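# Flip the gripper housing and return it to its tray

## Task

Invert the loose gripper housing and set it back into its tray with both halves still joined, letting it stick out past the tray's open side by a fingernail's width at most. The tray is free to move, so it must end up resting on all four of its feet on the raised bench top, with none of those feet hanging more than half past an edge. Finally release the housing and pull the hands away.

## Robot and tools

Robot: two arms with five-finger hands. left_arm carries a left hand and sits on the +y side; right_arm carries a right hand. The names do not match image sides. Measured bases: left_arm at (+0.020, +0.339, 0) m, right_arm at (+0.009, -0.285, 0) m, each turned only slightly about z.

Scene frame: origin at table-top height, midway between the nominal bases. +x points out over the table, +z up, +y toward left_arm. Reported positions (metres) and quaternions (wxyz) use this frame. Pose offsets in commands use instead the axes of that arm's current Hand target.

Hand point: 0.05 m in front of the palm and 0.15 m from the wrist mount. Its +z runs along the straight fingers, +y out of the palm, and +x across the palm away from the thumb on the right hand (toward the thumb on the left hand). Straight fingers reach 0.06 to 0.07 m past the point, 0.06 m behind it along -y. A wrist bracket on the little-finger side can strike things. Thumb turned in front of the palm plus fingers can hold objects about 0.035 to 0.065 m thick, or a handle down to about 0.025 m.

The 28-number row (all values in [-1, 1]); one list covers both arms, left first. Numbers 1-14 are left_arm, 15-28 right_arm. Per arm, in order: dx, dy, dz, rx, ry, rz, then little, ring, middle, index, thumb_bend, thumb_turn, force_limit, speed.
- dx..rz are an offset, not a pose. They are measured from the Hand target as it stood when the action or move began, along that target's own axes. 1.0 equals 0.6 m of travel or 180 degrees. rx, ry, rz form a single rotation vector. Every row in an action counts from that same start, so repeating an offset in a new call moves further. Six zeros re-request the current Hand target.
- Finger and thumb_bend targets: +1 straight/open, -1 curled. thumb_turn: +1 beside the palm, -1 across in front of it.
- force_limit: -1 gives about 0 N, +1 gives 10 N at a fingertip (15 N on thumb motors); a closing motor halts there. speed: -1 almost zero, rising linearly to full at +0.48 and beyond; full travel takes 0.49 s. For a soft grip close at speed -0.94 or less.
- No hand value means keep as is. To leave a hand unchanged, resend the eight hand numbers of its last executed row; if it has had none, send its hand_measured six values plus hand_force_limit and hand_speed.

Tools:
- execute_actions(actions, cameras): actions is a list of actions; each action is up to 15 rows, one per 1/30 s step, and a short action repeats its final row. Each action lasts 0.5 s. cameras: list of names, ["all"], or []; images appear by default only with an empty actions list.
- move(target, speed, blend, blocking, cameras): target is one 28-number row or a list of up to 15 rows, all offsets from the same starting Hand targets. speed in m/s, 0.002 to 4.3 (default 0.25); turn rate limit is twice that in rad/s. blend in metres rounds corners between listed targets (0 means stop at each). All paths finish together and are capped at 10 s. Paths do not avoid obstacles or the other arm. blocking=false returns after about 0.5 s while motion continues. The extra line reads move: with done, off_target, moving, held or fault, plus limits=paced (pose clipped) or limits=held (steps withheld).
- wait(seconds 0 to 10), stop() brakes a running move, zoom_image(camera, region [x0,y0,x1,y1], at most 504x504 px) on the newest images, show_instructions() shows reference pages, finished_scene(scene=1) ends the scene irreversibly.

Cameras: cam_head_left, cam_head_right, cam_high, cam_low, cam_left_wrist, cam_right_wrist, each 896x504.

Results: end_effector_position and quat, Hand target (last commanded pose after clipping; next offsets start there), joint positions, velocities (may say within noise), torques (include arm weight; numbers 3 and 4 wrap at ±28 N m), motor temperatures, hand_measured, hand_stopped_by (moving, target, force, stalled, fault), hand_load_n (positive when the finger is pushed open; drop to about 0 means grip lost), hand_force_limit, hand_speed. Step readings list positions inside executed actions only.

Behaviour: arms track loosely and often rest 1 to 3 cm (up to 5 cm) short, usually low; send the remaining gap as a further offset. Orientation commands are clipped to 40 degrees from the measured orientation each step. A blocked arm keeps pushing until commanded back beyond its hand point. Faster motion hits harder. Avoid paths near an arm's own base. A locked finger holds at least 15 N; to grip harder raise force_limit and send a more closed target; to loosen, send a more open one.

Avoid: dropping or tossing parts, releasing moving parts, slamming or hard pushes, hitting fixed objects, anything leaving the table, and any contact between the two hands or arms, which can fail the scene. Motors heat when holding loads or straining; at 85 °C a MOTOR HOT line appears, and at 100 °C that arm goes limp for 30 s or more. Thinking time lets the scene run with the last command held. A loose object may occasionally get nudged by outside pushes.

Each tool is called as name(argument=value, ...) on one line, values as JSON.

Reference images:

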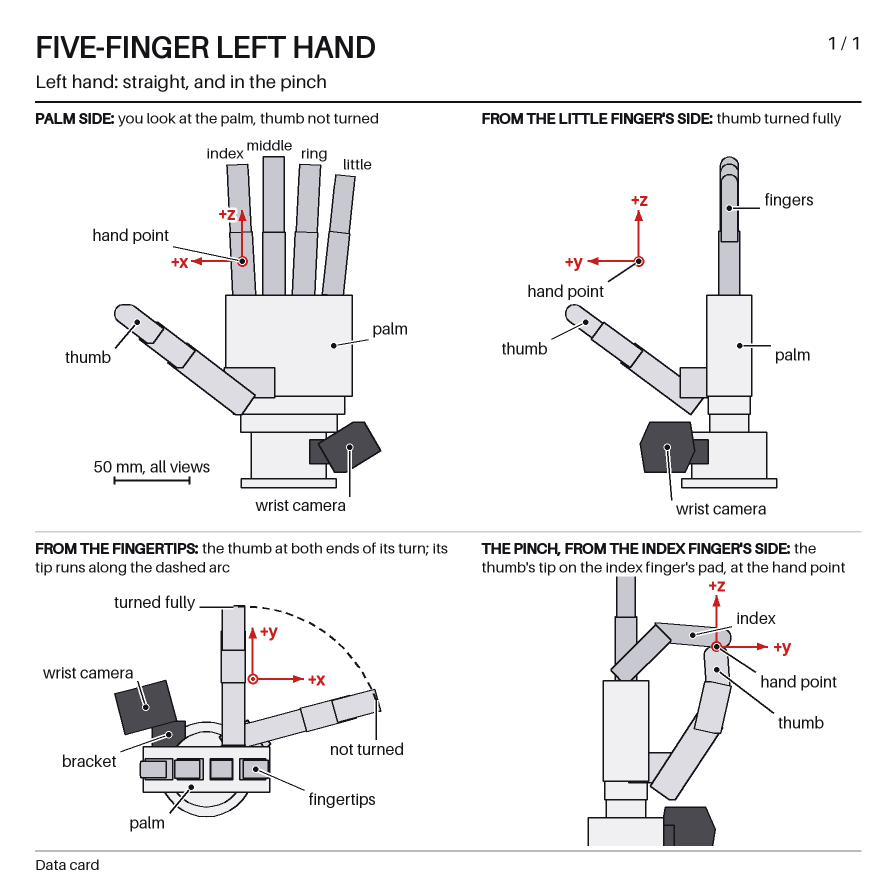

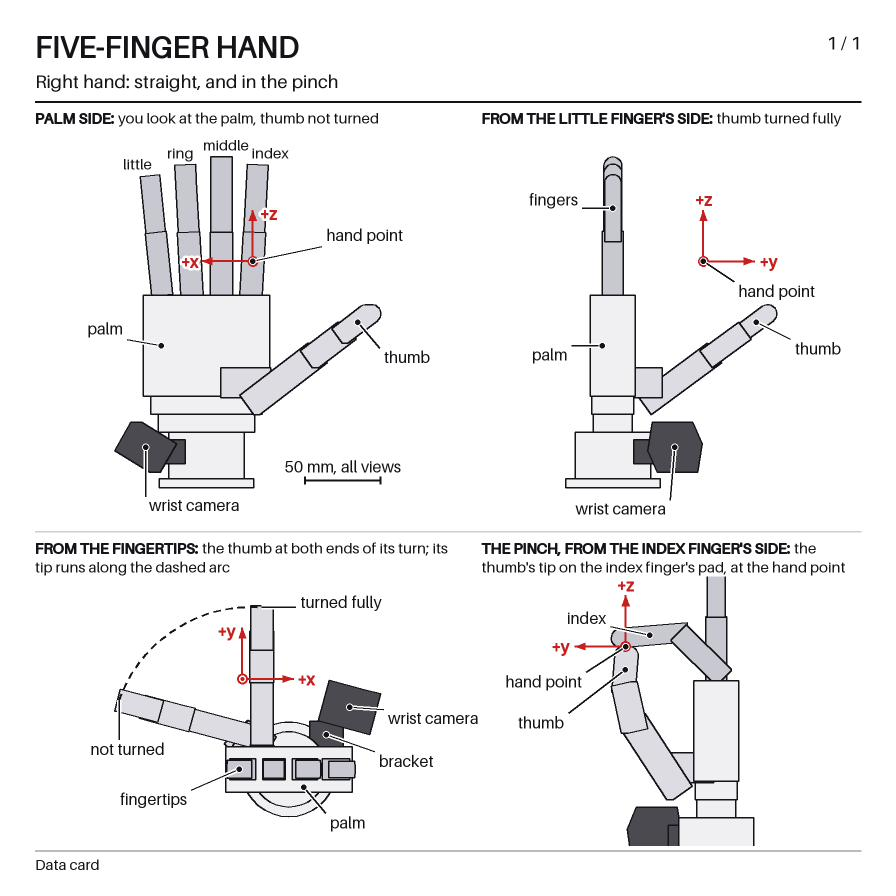

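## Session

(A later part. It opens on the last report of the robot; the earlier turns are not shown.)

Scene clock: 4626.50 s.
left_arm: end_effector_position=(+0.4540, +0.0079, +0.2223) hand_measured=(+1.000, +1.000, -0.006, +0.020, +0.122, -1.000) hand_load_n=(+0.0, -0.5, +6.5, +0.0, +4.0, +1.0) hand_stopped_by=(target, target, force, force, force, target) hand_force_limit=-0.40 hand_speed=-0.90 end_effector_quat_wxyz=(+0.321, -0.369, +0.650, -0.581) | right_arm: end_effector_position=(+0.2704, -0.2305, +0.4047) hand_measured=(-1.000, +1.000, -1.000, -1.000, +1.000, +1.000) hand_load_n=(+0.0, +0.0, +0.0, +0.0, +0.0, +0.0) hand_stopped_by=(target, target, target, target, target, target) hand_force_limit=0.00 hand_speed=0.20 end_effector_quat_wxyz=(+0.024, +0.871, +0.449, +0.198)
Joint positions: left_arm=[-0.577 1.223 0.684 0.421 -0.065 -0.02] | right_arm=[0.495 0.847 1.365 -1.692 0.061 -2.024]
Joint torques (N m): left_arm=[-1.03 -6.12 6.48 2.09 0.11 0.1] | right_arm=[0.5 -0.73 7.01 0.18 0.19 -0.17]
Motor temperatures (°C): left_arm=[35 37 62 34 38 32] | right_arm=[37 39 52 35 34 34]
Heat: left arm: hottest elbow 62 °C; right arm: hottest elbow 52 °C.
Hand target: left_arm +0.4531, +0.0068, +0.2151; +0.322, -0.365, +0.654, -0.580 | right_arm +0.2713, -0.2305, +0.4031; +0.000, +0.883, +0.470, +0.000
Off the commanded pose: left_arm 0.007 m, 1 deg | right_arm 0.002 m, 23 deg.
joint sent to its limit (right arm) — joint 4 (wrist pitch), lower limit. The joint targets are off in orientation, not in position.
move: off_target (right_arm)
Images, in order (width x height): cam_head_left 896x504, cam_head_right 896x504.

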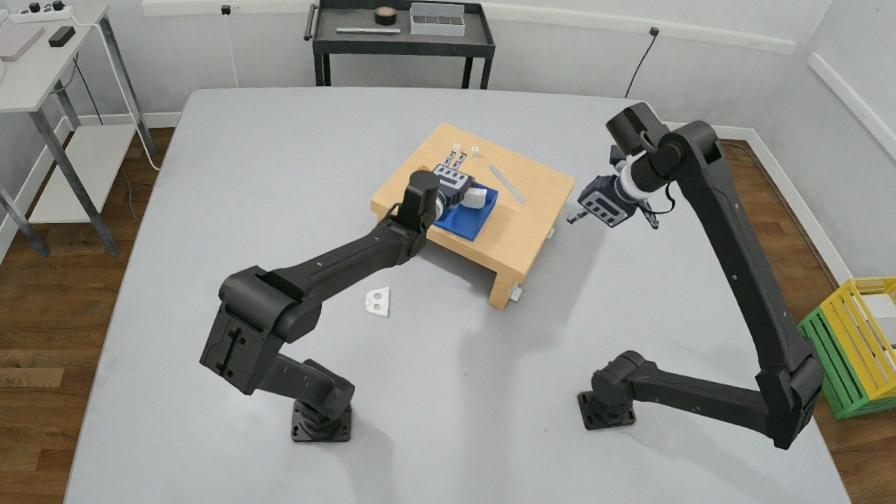

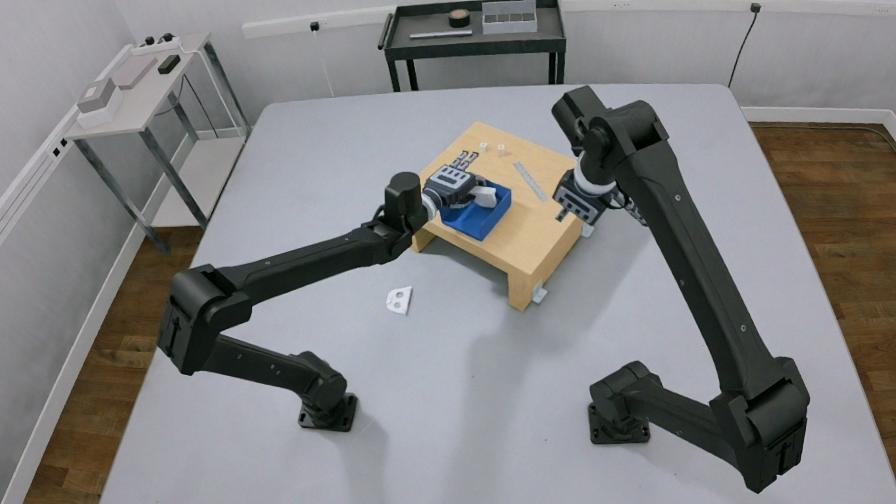

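move(target=[0,0.006,0.0008,0,0,0,1,1,-0.3,-0.3,0.45,-1,-0.4,-0.6,0,0,0,0,0,0,-1,1,-1,-1,1,1,0,0.2], speed=0.02, cameras=["cam_head_left","cam_head_right","cam_high","cam_left_wrist"])

zoom_image(camera="cam_head_left", region=[440, 165, 520, 235])

zoom_image(camera="cam_head_right", region=[430, 165, 520, 245])

zoom_image(camera="cam_high", region=[390, 140, 460, 210])

Scene clock: 4638.13 s.
left_arm: end_effector_position=(+0.4536, +0.0082, +0.2157) hand_measured=(+1.000, +1.000, -0.006, +0.020, +0.450, -1.000) hand_load_n=(+0.0, +0.0, +0.0, +0.0, +0.0, +0.0) hand_stopped_by=(target, target, force, force, target, target) hand_force_limit=-0.40 hand_speed=-0.60 end_effector_quat_wxyz=(+0.320, -0.370, +0.652, -0.579) | right_arm: end_effector_position=(+0.2704, -0.2305, +0.4047) hand_measured=(-1.000, +1.000, -1.000, -1.000, +1.000, +1.000) hand_load_n=(+0.0, +0.0, +0.0, +0.0, +0.0, +0.0) hand_stopped_by=(target, target, target, target, target, target) hand_force_limit=0.00 hand_speed=0.20 end_effector_quat_wxyz=(+0.024, +0.871, +0.449, +0.198)
Joint positions: left_arm=[-0.577 1.232 0.676 0.432 -0.065 -0.02] | right_arm=[0.495 0.847 1.365 -1.692 0.061 -2.024]
Joint torques (N m): left_arm=[-1.03 -6.18 6.57 2.13 0.11 0.09] | right_arm=[0.56 -0.73 7.01 0.18 0.19 -0.17]
Motor temperatures (°C): left_arm=[35 36 61 34 38 32] | right_arm=[37 39 52 35 34 34]
Heat: left arm: hottest elbow 61 °C; right arm: hottest elbow 52 °C.
Hand target: left_arm +0.4531, +0.0068, +0.2114; +0.322, -0.364, +0.654, -0.579 | right_arm +0.2713, -0.2305, +0.4031; +0.000, +0.883, +0.470, +0.000
Off the commanded pose: left_arm 0.004 m, 1 deg | right_arm 0.002 m, 23 deg.
joint sent to its limit (right arm) — joint 4 (wrist pitch), lower limit. The joint targets are off in orientation, not in position.
move: off_target (right_arm)
camera_calibration:
cam_left_wrist: T_world_to_cam=[[-0.0289889, -0.32171, 0.946394, -0.183312], [-0.884863, -0.432135, -0.174001, 0.441448], [0.464948, -0.842474, -0.272142, -0.0314311], [0, 0, 0, 1]] pos_world=[0.399921, 0.105312, 0.241744]
Images, in order (width x height): cam_head_left 896x504, cam_head_right 896x504, cam_high 896x504, cam_left_wrist 896x504.

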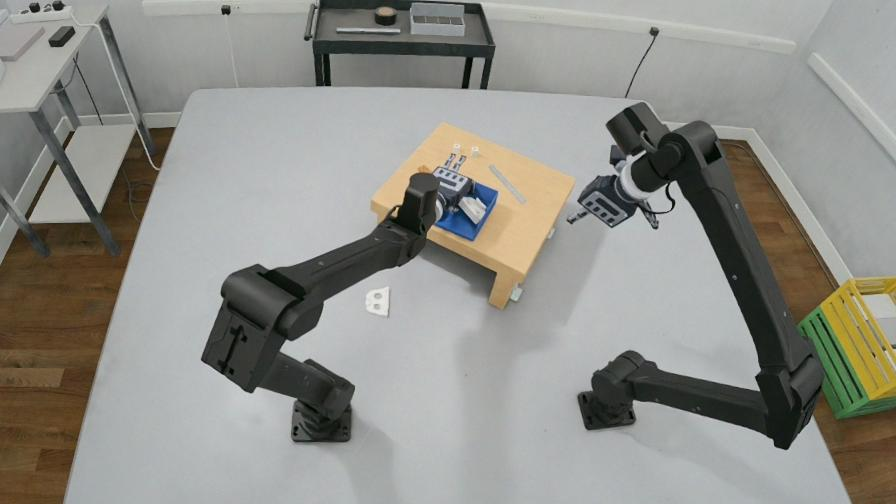

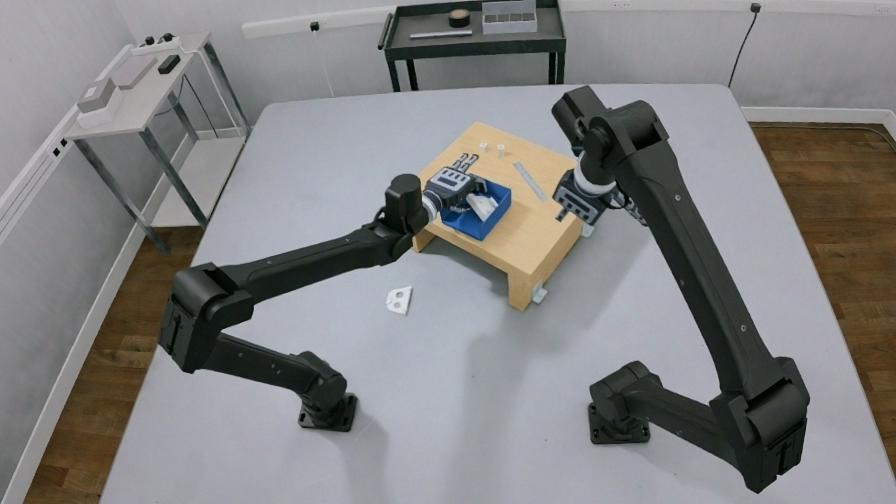

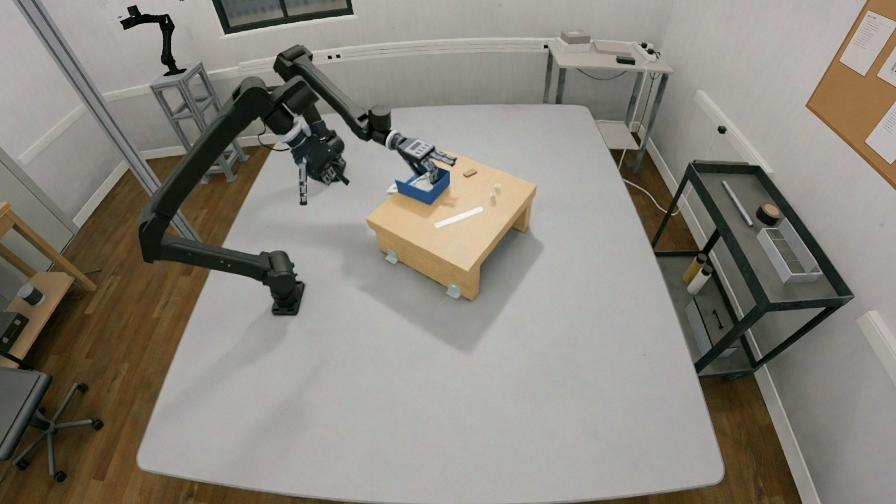

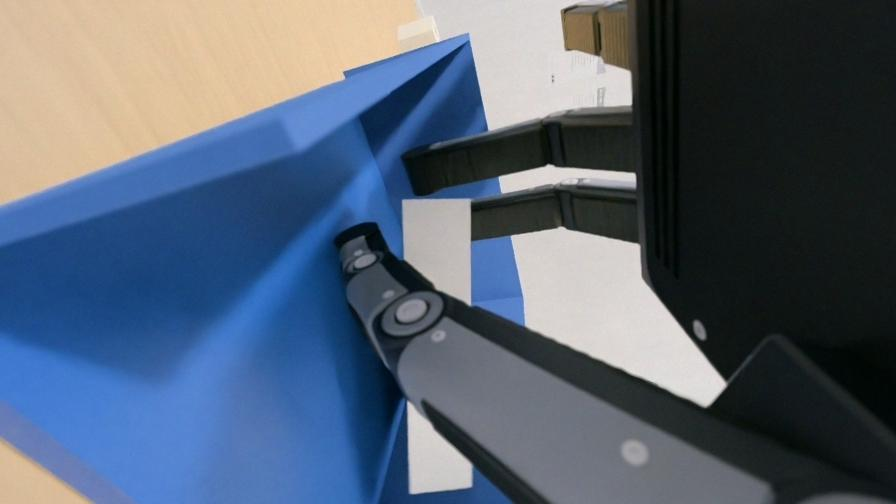

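Scaled by 6.300 from the camera's 896x504 image, which has a finer 1280x720 frame.

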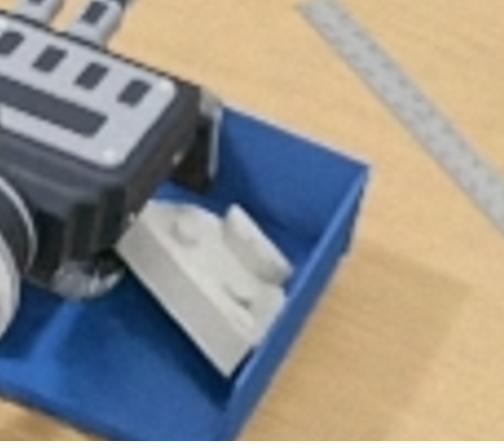

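Scaled by 5.600 from the camera's 896x504 image, which has a finer 1280x720 frame.

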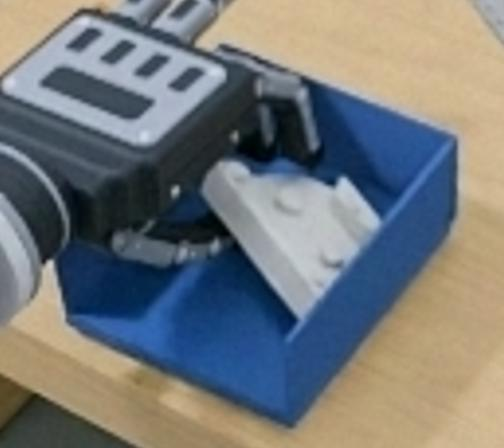

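Scaled by 7.200 from the camera's 896x504 image, which has a finer 1280x720 frame.

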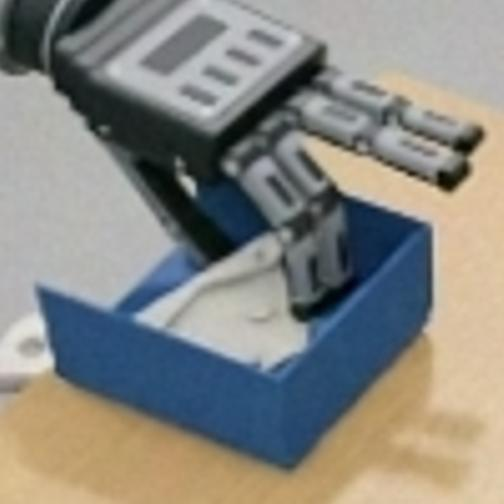

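move(target=[0,0,0,0,0,0,1,1,1,1,0.45,-1,-0.4,-0.5,0,0,0,0,0,0,-1,1,-1,-1,1,1,0,0.2], speed=0.02, cameras=["cam_head_left","cam_head_right","cam_high","cam_left_wrist"])

zoom_image(camera="cam_head_left", region=[440, 165, 520, 235])

zoom_image(camera="cam_head_right", region=[430, 165, 520, 245])

zoom_image(camera="cam_high", region=[390, 140, 460, 210])

Scene clock: 4658.77 s.
left_arm: end_effector_position=(+0.4537, +0.0082, +0.2158) hand_measured=(+1.000, +1.000, +1.000, +1.000, +0.450, -1.000) hand_load_n=(+0.0, -0.5, +0.0, +0.0, +0.5, +0.0) hand_stopped_by=(target, target, target, target, target, target) hand_force_limit=-0.40 hand_speed=-0.50 end_effector_quat_wxyz=(+0.320, -0.370, +0.652, -0.579) | right_arm: end_effector_position=(+0.2704, -0.2305, +0.4047) hand_measured=(-1.000, +1.000, -1.000, -1.000, +1.000, +1.000) hand_load_n=(-0.5, -0.5, +0.0, +0.0, +0.0, +0.0) hand_stopped_by=(target, target, target, target, target, target) hand_force_limit=0.00 hand_speed=0.20 end_effector_quat_wxyz=(+0.024, +0.871, +0.449, +0.198)
Joint positions: left_arm=[-0.577 1.232 0.676 0.433 -0.065 -0.019] | right_arm=[0.495 0.847 1.365 -1.692 0.061 -2.024]
Joint torques (N m): left_arm=[-1.14 -6.36 6.58 2.11 0.11 0.09] | right_arm=[0.5 -0.73 7.01 0.18 0.19 -0.17]
Motor temperatures (°C): left_arm=[35 36 61 34 38 32] | right_arm=[37 38 51 35 34 34]
Heat: left arm: hottest elbow 61 °C; right arm: hottest elbow 51 °C.
Hand target: left_arm +0.4531, +0.0068, +0.2115; +0.322, -0.365, +0.654, -0.580 | right_arm +0.2713, -0.2305, +0.4031; +0.000, +0.883, +0.470, +0.000
Off the commanded pose: left_arm 0.005 m, 1 deg | right_arm 0.002 m, 23 deg.
joint sent to its limit (right arm) — joint 4 (wrist pitch), lower limit. The joint targets are off in orientation, not in position.
move: off_target (right_arm)
camera_calibration:
cam_left_wrist: T_world_to_cam=[[-0.0296979, -0.322101, 0.94624, -0.183042], [-0.884771, -0.431993, -0.17482, 0.441701], [0.465078, -0.842397, -0.272156, -0.0315072], [0, 0, 0, 1]] pos_world=[0.400022, 0.105312, 0.241845]
Images, in order (width x height): cam_head_left 896x504, cam_head_right 896x504, cam_high 896x504, cam_left_wrist 896x504.

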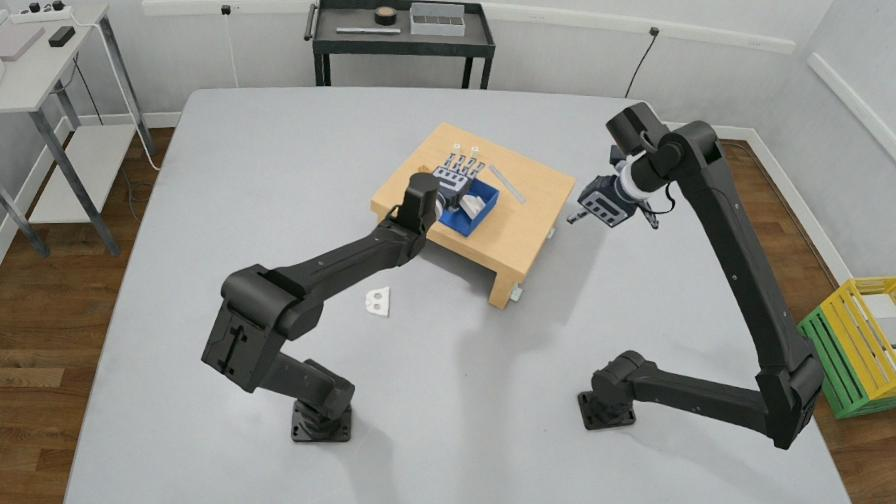

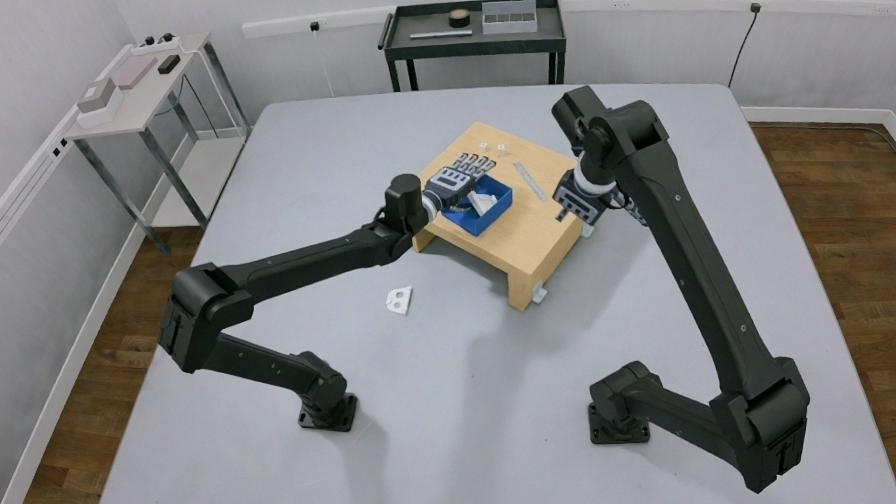

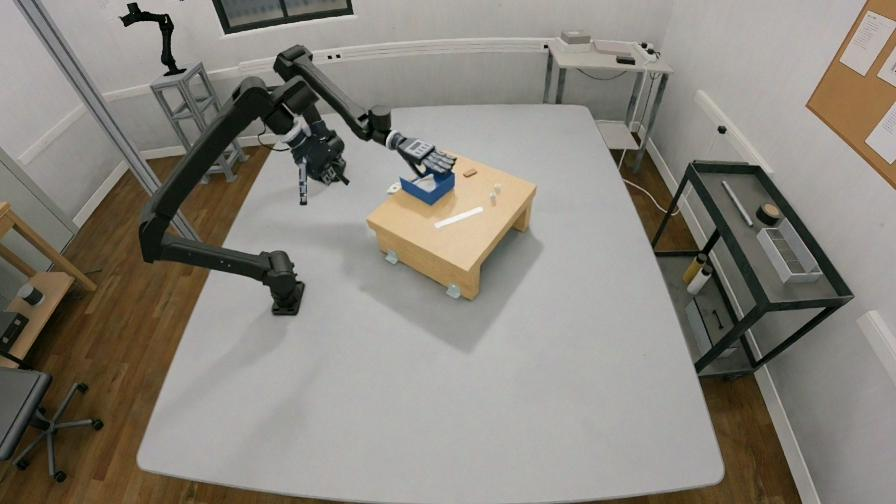

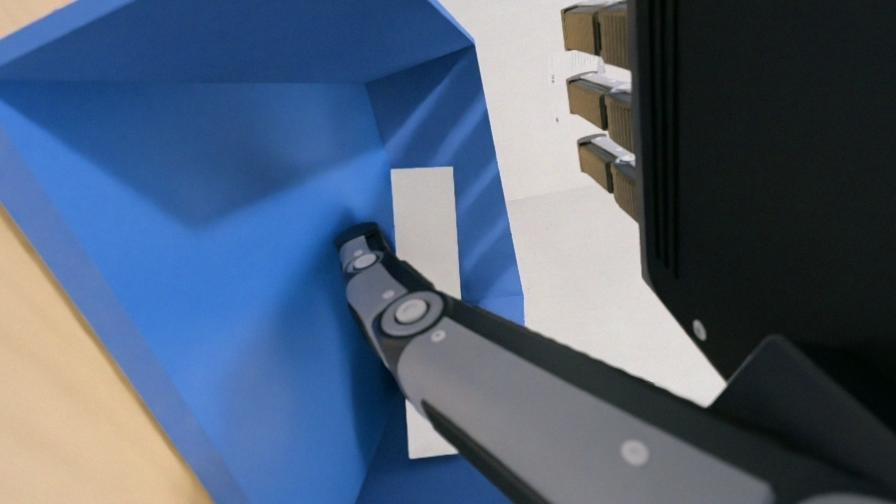

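Scaled by 6.300 from the camera's 896x504 image, which has a finer 1280x720 frame.

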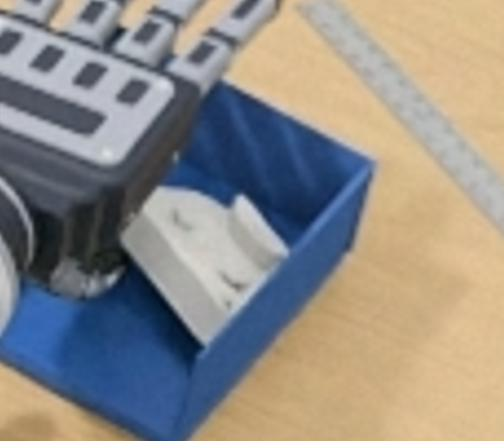

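Scaled by 5.600 from the camera's 896x504 image, which has a finer 1280x720 frame.

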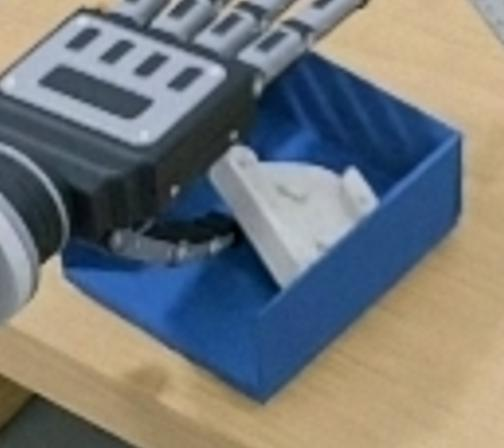

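Scaled by 7.200 from the camera's 896x504 image, which has a finer 1280x720 frame.

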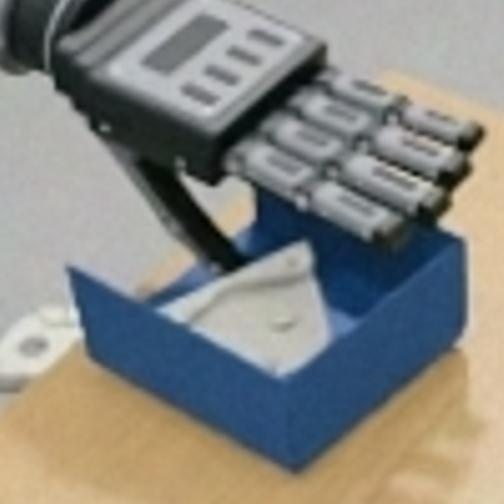

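move(target=[0,0,-0.15,0,0,0,1,1,1,1,0.45,-1,-0.4,-0.5,0,0,0,0,0,0,-1,1,-1,-1,1,1,0,0.2], speed=0.06, cameras=["cam_head_left","cam_head_right","cam_high","cam_left_wrist"])

zoom_image(camera="cam_head_left", region=[430, 165, 520, 245])

zoom_image(camera="cam_head_right", region=[430, 165, 520, 245])

zoom_image(camera="cam_high", region=[390, 140, 460, 210])

Scene clock: 4678.83 s.
left_arm: end_effector_position=(+0.3810, +0.0538, +0.2259) hand_measured=(+1.000, +1.000, +1.000, +1.000, +0.450, -1.000) hand_load_n=(+0.0, +0.0, +0.0, -0.5, +0.0, +0.0) hand_stopped_by=(target, target, target, target, target, target) hand_force_limit=-0.40 hand_speed=-0.50 end_effector_quat_wxyz=(+0.322, -0.367, +0.649, -0.583) | right_arm: end_effector_position=(+0.2704, -0.2305, +0.4047) hand_measured=(-1.000, +1.000, -1.000, -1.000, +1.000, +1.000) hand_load_n=(+0.0, +0.0, +0.0, +0.0, +0.0, +0.0) hand_stopped_by=(target, target, target, target, target, target) hand_force_limit=0.00 hand_speed=0.20 end_effector_quat_wxyz=(+0.024, +0.871, +0.449, +0.198)
Joint positions: left_arm=[-0.594 0.933 0.502 0.317 -0.08 -0.019] | right_arm=[0.495 0.847 1.365 -1.692 0.061 -2.024]
Joint torques (N m): left_arm=[-1.32 -3.96 6.87 1.09 -0.1 0.07] | right_arm=[0.56 -0.73 7.01 0.17 0.19 -0.17]
Motor temperatures (°C): left_arm=[35 36 60 34 38 32] | right_arm=[37 38 51 35 34 34]
Heat: left arm: hottest elbow 60 °C; right arm: hottest elbow 51 °C.
Hand target: left_arm +0.3771, +0.0538, +0.2223; +0.322, -0.364, +0.654, -0.580 | right_arm +0.2713, -0.2305, +0.4031; +0.000, +0.883, +0.470, +0.000
Off the commanded pose: left_arm 0.005 m, 1 deg | right_arm 0.002 m, 23 deg.
joint sent to its limit (right arm) — joint 4 (wrist pitch), lower limit. The joint targets are off in orientation, not in position.
move: off_target (right_arm)
camera_calibration:
cam_left_wrist: T_world_to_cam=[[-0.039135, -0.317734, 0.947372, -0.176929], [-0.883788, -0.431382, -0.181188, 0.399859], [0.466249, -0.844366, -0.263928, 0.0412489], [0, 0, 0, 1]] pos_world=[0.327234, 0.151105, 0.250954]
Images, in order (width x height): cam_head_left 896x504, cam_head_right 896x504, cam_high 896x504, cam_left_wrist 896x504.

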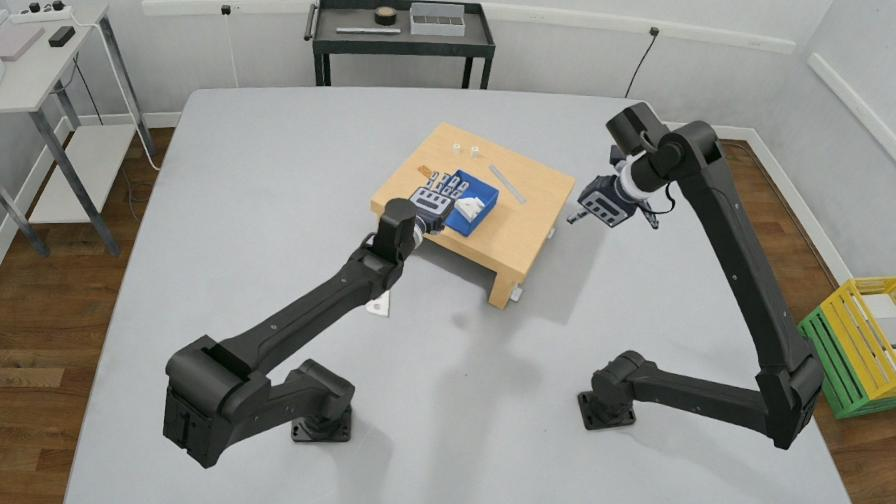

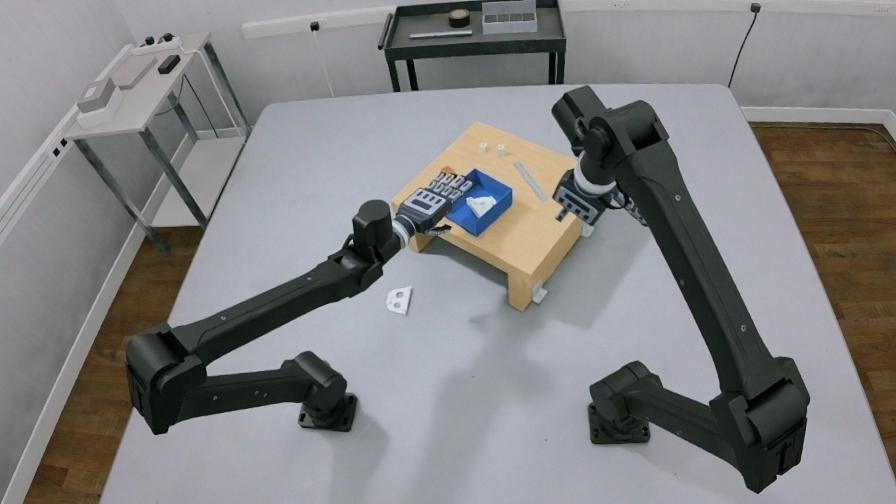

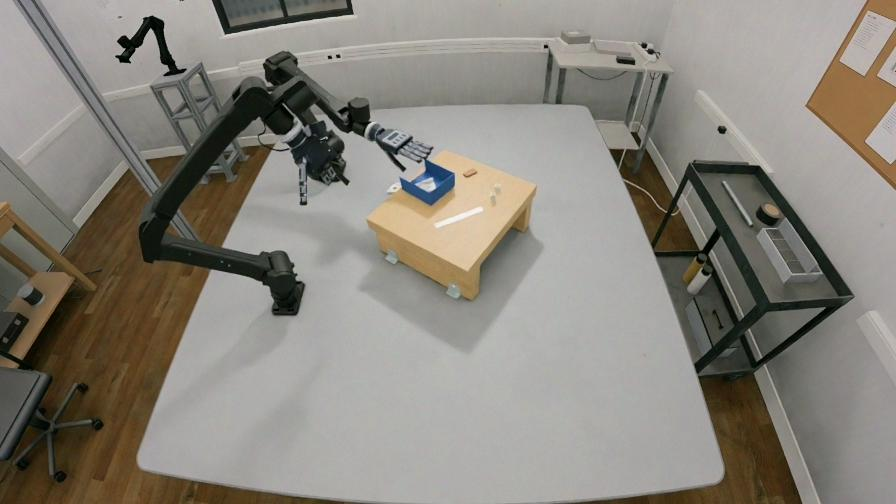

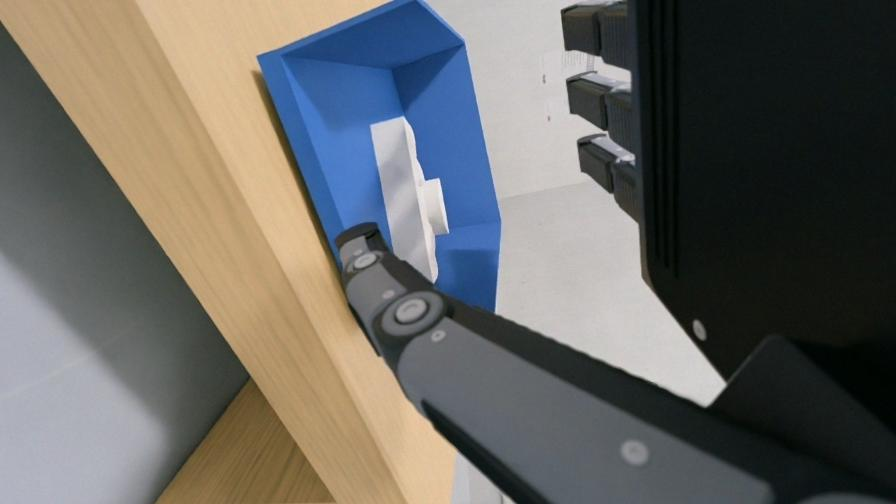

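Scaled by 5.600 from the camera's 896x504 image, which has a finer 1280x720 frame.

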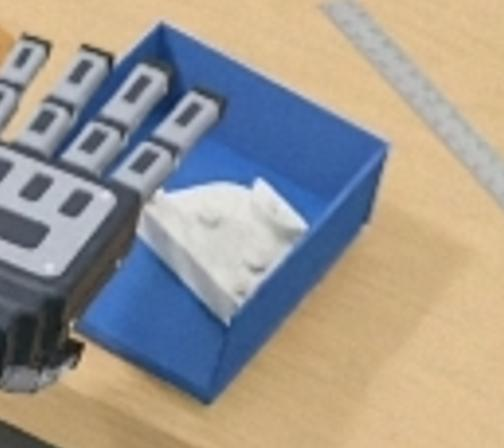

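Scaled by 5.600 from the camera's 896x504 image, which has a finer 1280x720 frame.

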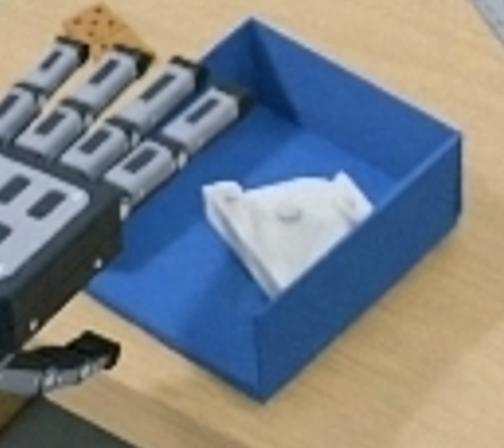

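Scaled by 7.200 from the camera's 896x504 image, which has a finer 1280x720 frame.

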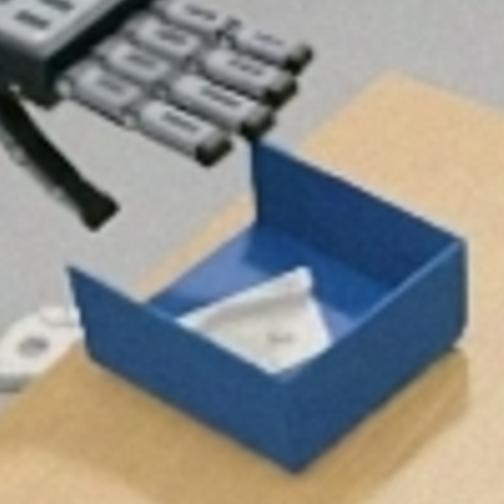

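move(target=[[0,-0.1267,-0.035,0,0,0,1,1,1,1,0.45,-1,-0.4,-0.5,0,0,0,0,0,0,-1,1,-1,-1,1,1,0,0.2],[-0.2973,-0.0308,-0.401,-0.3415,-0.1458,-0.1155,1,1,1,1,1,1,-0.4,-0.3,0,0,0,0,0,0,-1,1,-1,-1,1,1,0,0.2]], speed=[0.15,0.25], blend=[0.02,0], cameras=["cam_head_left","cam_head_right","cam_high","cam_left_wrist"])

zoom_image(camera="cam_head_left", region=[420, 155, 520, 245])

zoom_image(camera="cam_head_right", region=[430, 155, 530, 245])

Scene clock: 4781.60 s.
left_arm: end_effector_position=(+0.2582, +0.3273, +0.2454) hand_measured=(+1.000, +1.000, +1.000, +1.000, +1.000, +1.000) hand_load_n=(+0.0, +0.0, +0.0, +0.0, +0.0, +0.0) hand_stopped_by=(target, target, target, target, target, target) hand_force_limit=-0.40 hand_speed=-0.30 end_effector_quat_wxyz=(-0.103, +0.702, -0.696, +0.107) | right_arm: end_effector_position=(+0.2704, -0.2305, +0.4047) hand_measured=(-1.000, +1.000, -1.000, -1.000, +1.000, +1.000) hand_load_n=(+0.0, +0.0, +0.0, +0.0, -0.5, +0.0) hand_stopped_by=(target, target, target, target, target, target) hand_force_limit=0.00 hand_speed=0.20 end_effector_quat_wxyz=(+0.024, +0.871, +0.449, +0.198)
Joint positions: left_arm=[0.127 0.899 1.03 -1.406 0.031 0.076] | right_arm=[0.495 0.847 1.365 -1.692 0.061 -2.024]
Joint torques (N m): left_arm=[-0.5 -2.2 11.47 0.17 0.07 0.08] | right_arm=[0.56 -0.73 7.01 0.18 0.19 -0.18]
Motor temperatures (°C): left_arm=[35 36 60 34 38 32] | right_arm=[37 38 51 35 34 34]
Heat: left arm: hottest elbow 60 °C; right arm: hottest elbow 51 °C.
Hand target: left_arm +0.2701, +0.3301, +0.2694; -0.122, +0.697, -0.696, +0.122 | right_arm +0.2713, -0.2305, +0.4031; +0.000, +0.883, +0.470, +0.000
Off the commanded pose: left_arm 0.027 m, 3 deg | right_arm 0.002 m, 23 deg.
joint sent to its limit (right arm) — joint 4 (wrist pitch), lower limit. The joint targets are off in orientation, not in position.
move: off_target (left_arm, right_arm); target 2's new numbers were sent with left_arm's hand 0.027 m and 3 deg from that target
camera_calibration:
cam_left_wrist: T_world_to_cam=[[0.921084, -0.291971, 0.2576, -0.200465], [-0.378287, -0.827727, 0.414448, 0.265889], [0.0922162, -0.479188, -0.872855, 0.461046], [0, 0, 0, 1]] pos_world=[0.242712, 0.382481, 0.343869]
Images, in order (width x height): cam_head_left 896x504, cam_head_right 896x504, cam_high 896x504, cam_left_wrist 896x504.

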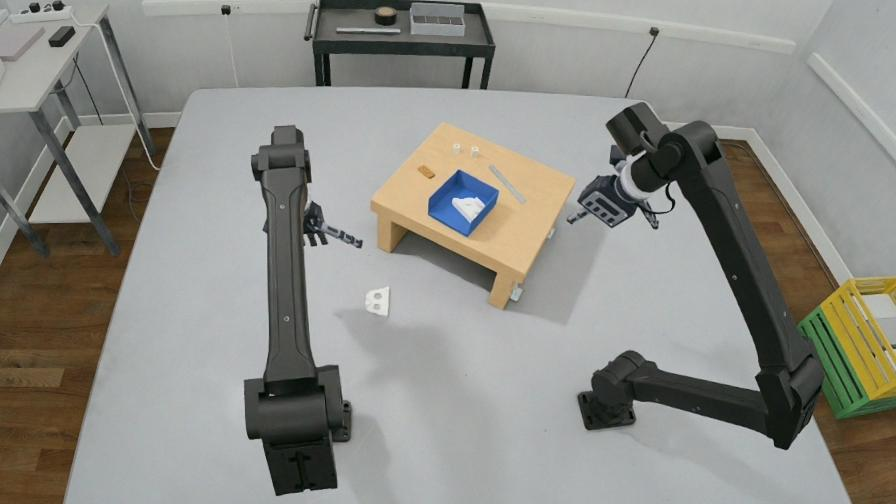

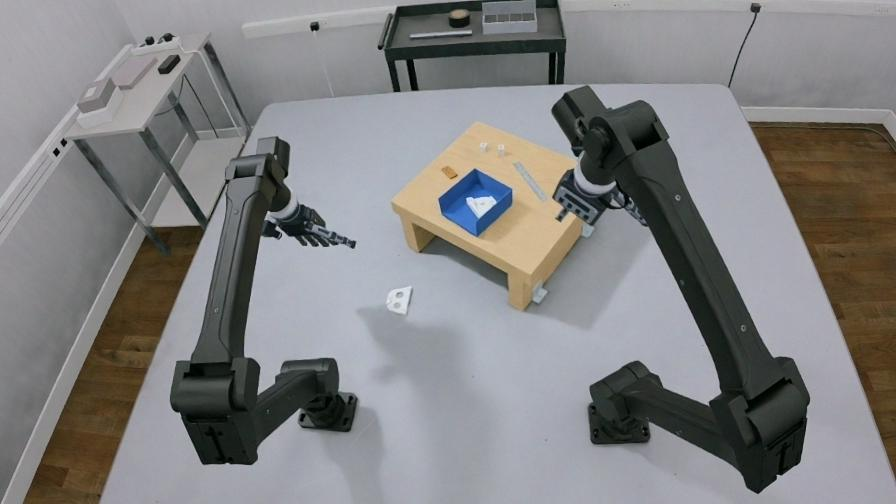

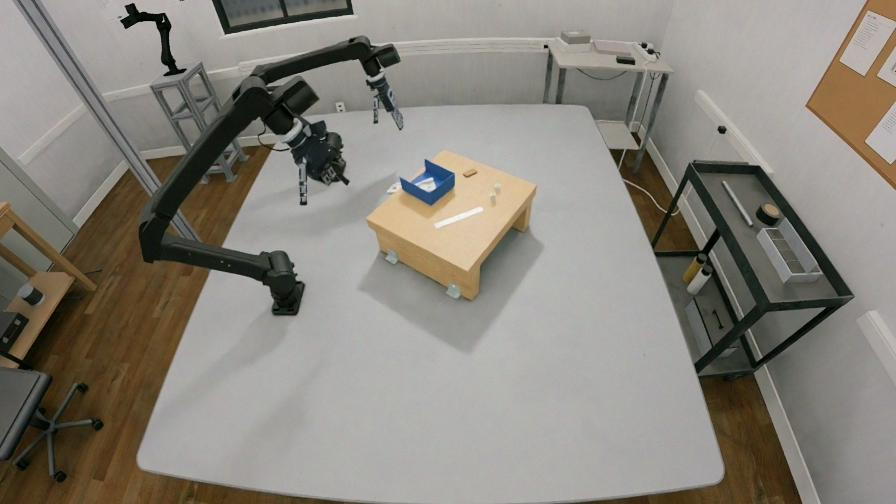

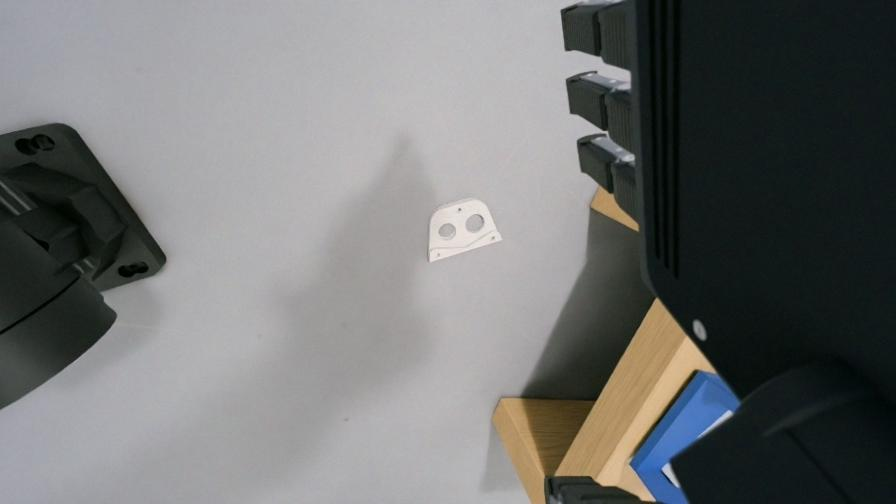

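Scaled by 5.040 from the camera's 896x504 image, which has a finer 1280x720 frame.

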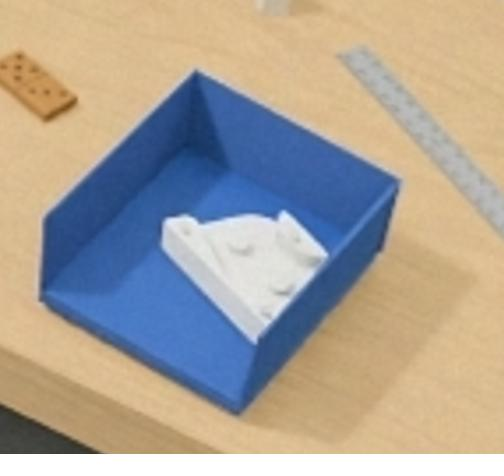

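Scaled by 5.040 from the camera's 896x504 image, which has a finer 1280x720 frame.

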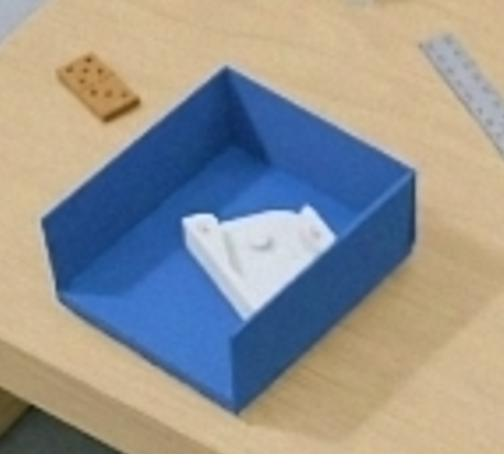

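zoom_image(camera="cam_left_wrist", region=[410, 180, 520, 280])

Scaled by 4.582 from the camera's 896x504 image, which has a finer 1280x720 frame.

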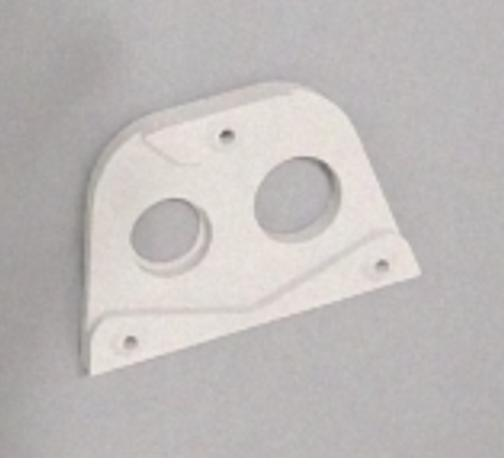

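move(target=[-0.15,-0.0741,-0.2037,0,0,0,1,1,1,1,1,1,-0.4,-0.3,0.138,-0.0353,0.0385,0.0929,0.1825,0.6809,1,1,0.6,0.6,0.5,-1,-0.4,-0.3], speed=0.3, cameras=["cam_head_left","cam_head_right"])

Scene clock: 5120.63 s.
left_arm: end_effector_position=(+0.2654, +0.4158, +0.3811) hand_measured=(+1.000, +1.000, +1.000, +1.000, +1.000, +1.000) hand_load_n=(+0.0, +0.0, +0.0, +0.0, +0.0, +0.0) hand_stopped_by=(target, target, target, target, target, target) hand_force_limit=-0.40 hand_speed=-0.30 end_effector_quat_wxyz=(-0.116, +0.701, -0.693, +0.119) | right_arm: end_effector_position=(+0.2945, -0.1506, +0.3742) hand_measured=(+1.000, +1.000, +0.600, +0.600, +0.500, -1.000) hand_load_n=(+0.0, +0.0, +0.0, +0.0, +0.0, +0.0) hand_stopped_by=(target, target, target, target, target, target) hand_force_limit=-0.40 hand_speed=-0.30 end_effector_quat_wxyz=(-0.202, +0.799, -0.548, +0.141)
Joint positions: left_arm=[0.469 1.053 1.49 -1.702 0.139 0.397] | right_arm=[0.33 1.035 1.433 -1.471 -0.006 -0.022]
Joint torques (N m): left_arm=[-0.38 -3.08 10.45 0.18 0.28 0.1] | right_arm=[0.03 -4.01 8.51 0.94 0.11 0.14]
Motor temperatures (°C): left_arm=[35 35 68 34 38 32] | right_arm=[37 38 51 35 34 34]
Heat: left arm: hottest elbow 68 °C; right arm: hottest elbow 51 °C.
Hand target: left_arm +0.2702, +0.4202, +0.3996; -0.122, +0.697, -0.696, +0.122 | right_arm +0.3000, -0.1500, +0.3800; -0.212, +0.791, -0.554, +0.149
Off the commanded pose: left_arm 0.020 m, 1 deg | right_arm 0.008 m, 2 deg.
joint sent to its limit (left arm) — joint 4 (wrist pitch), lower limit. The joint targets still meet the commanded pose.
move: off_target (left_arm)
Images, in order (width x height): cam_head_left 896x504, cam_head_right 896x504.

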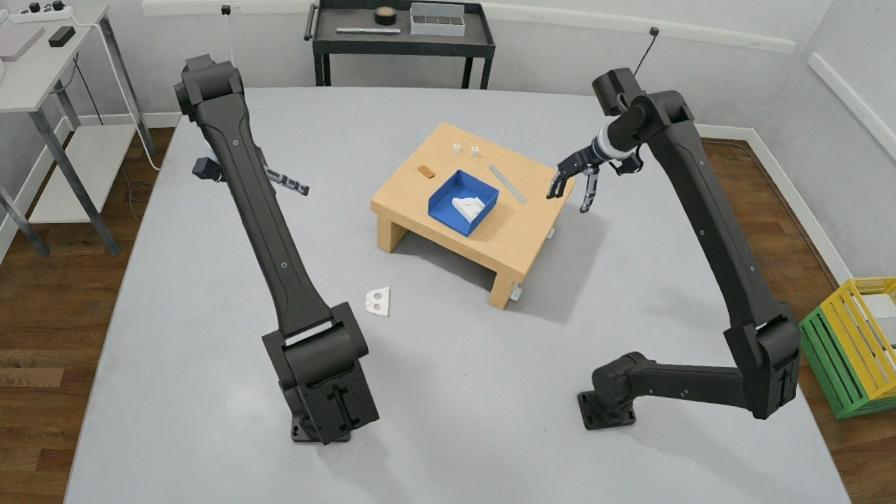

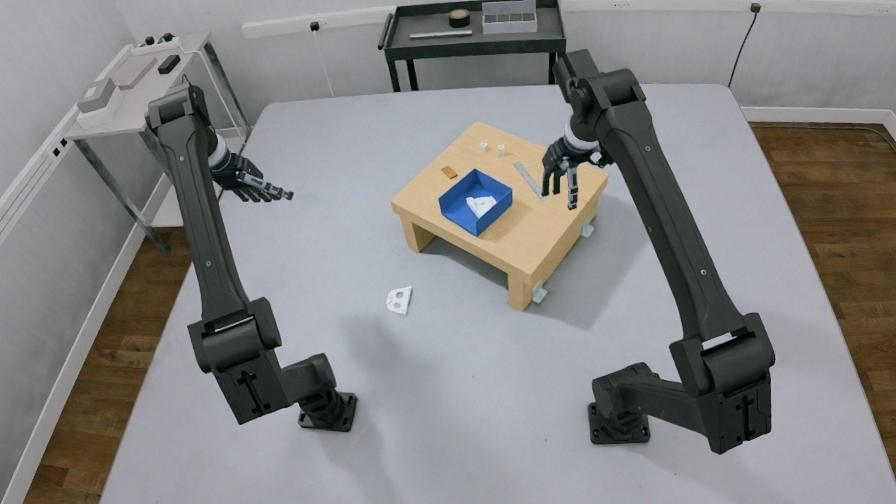

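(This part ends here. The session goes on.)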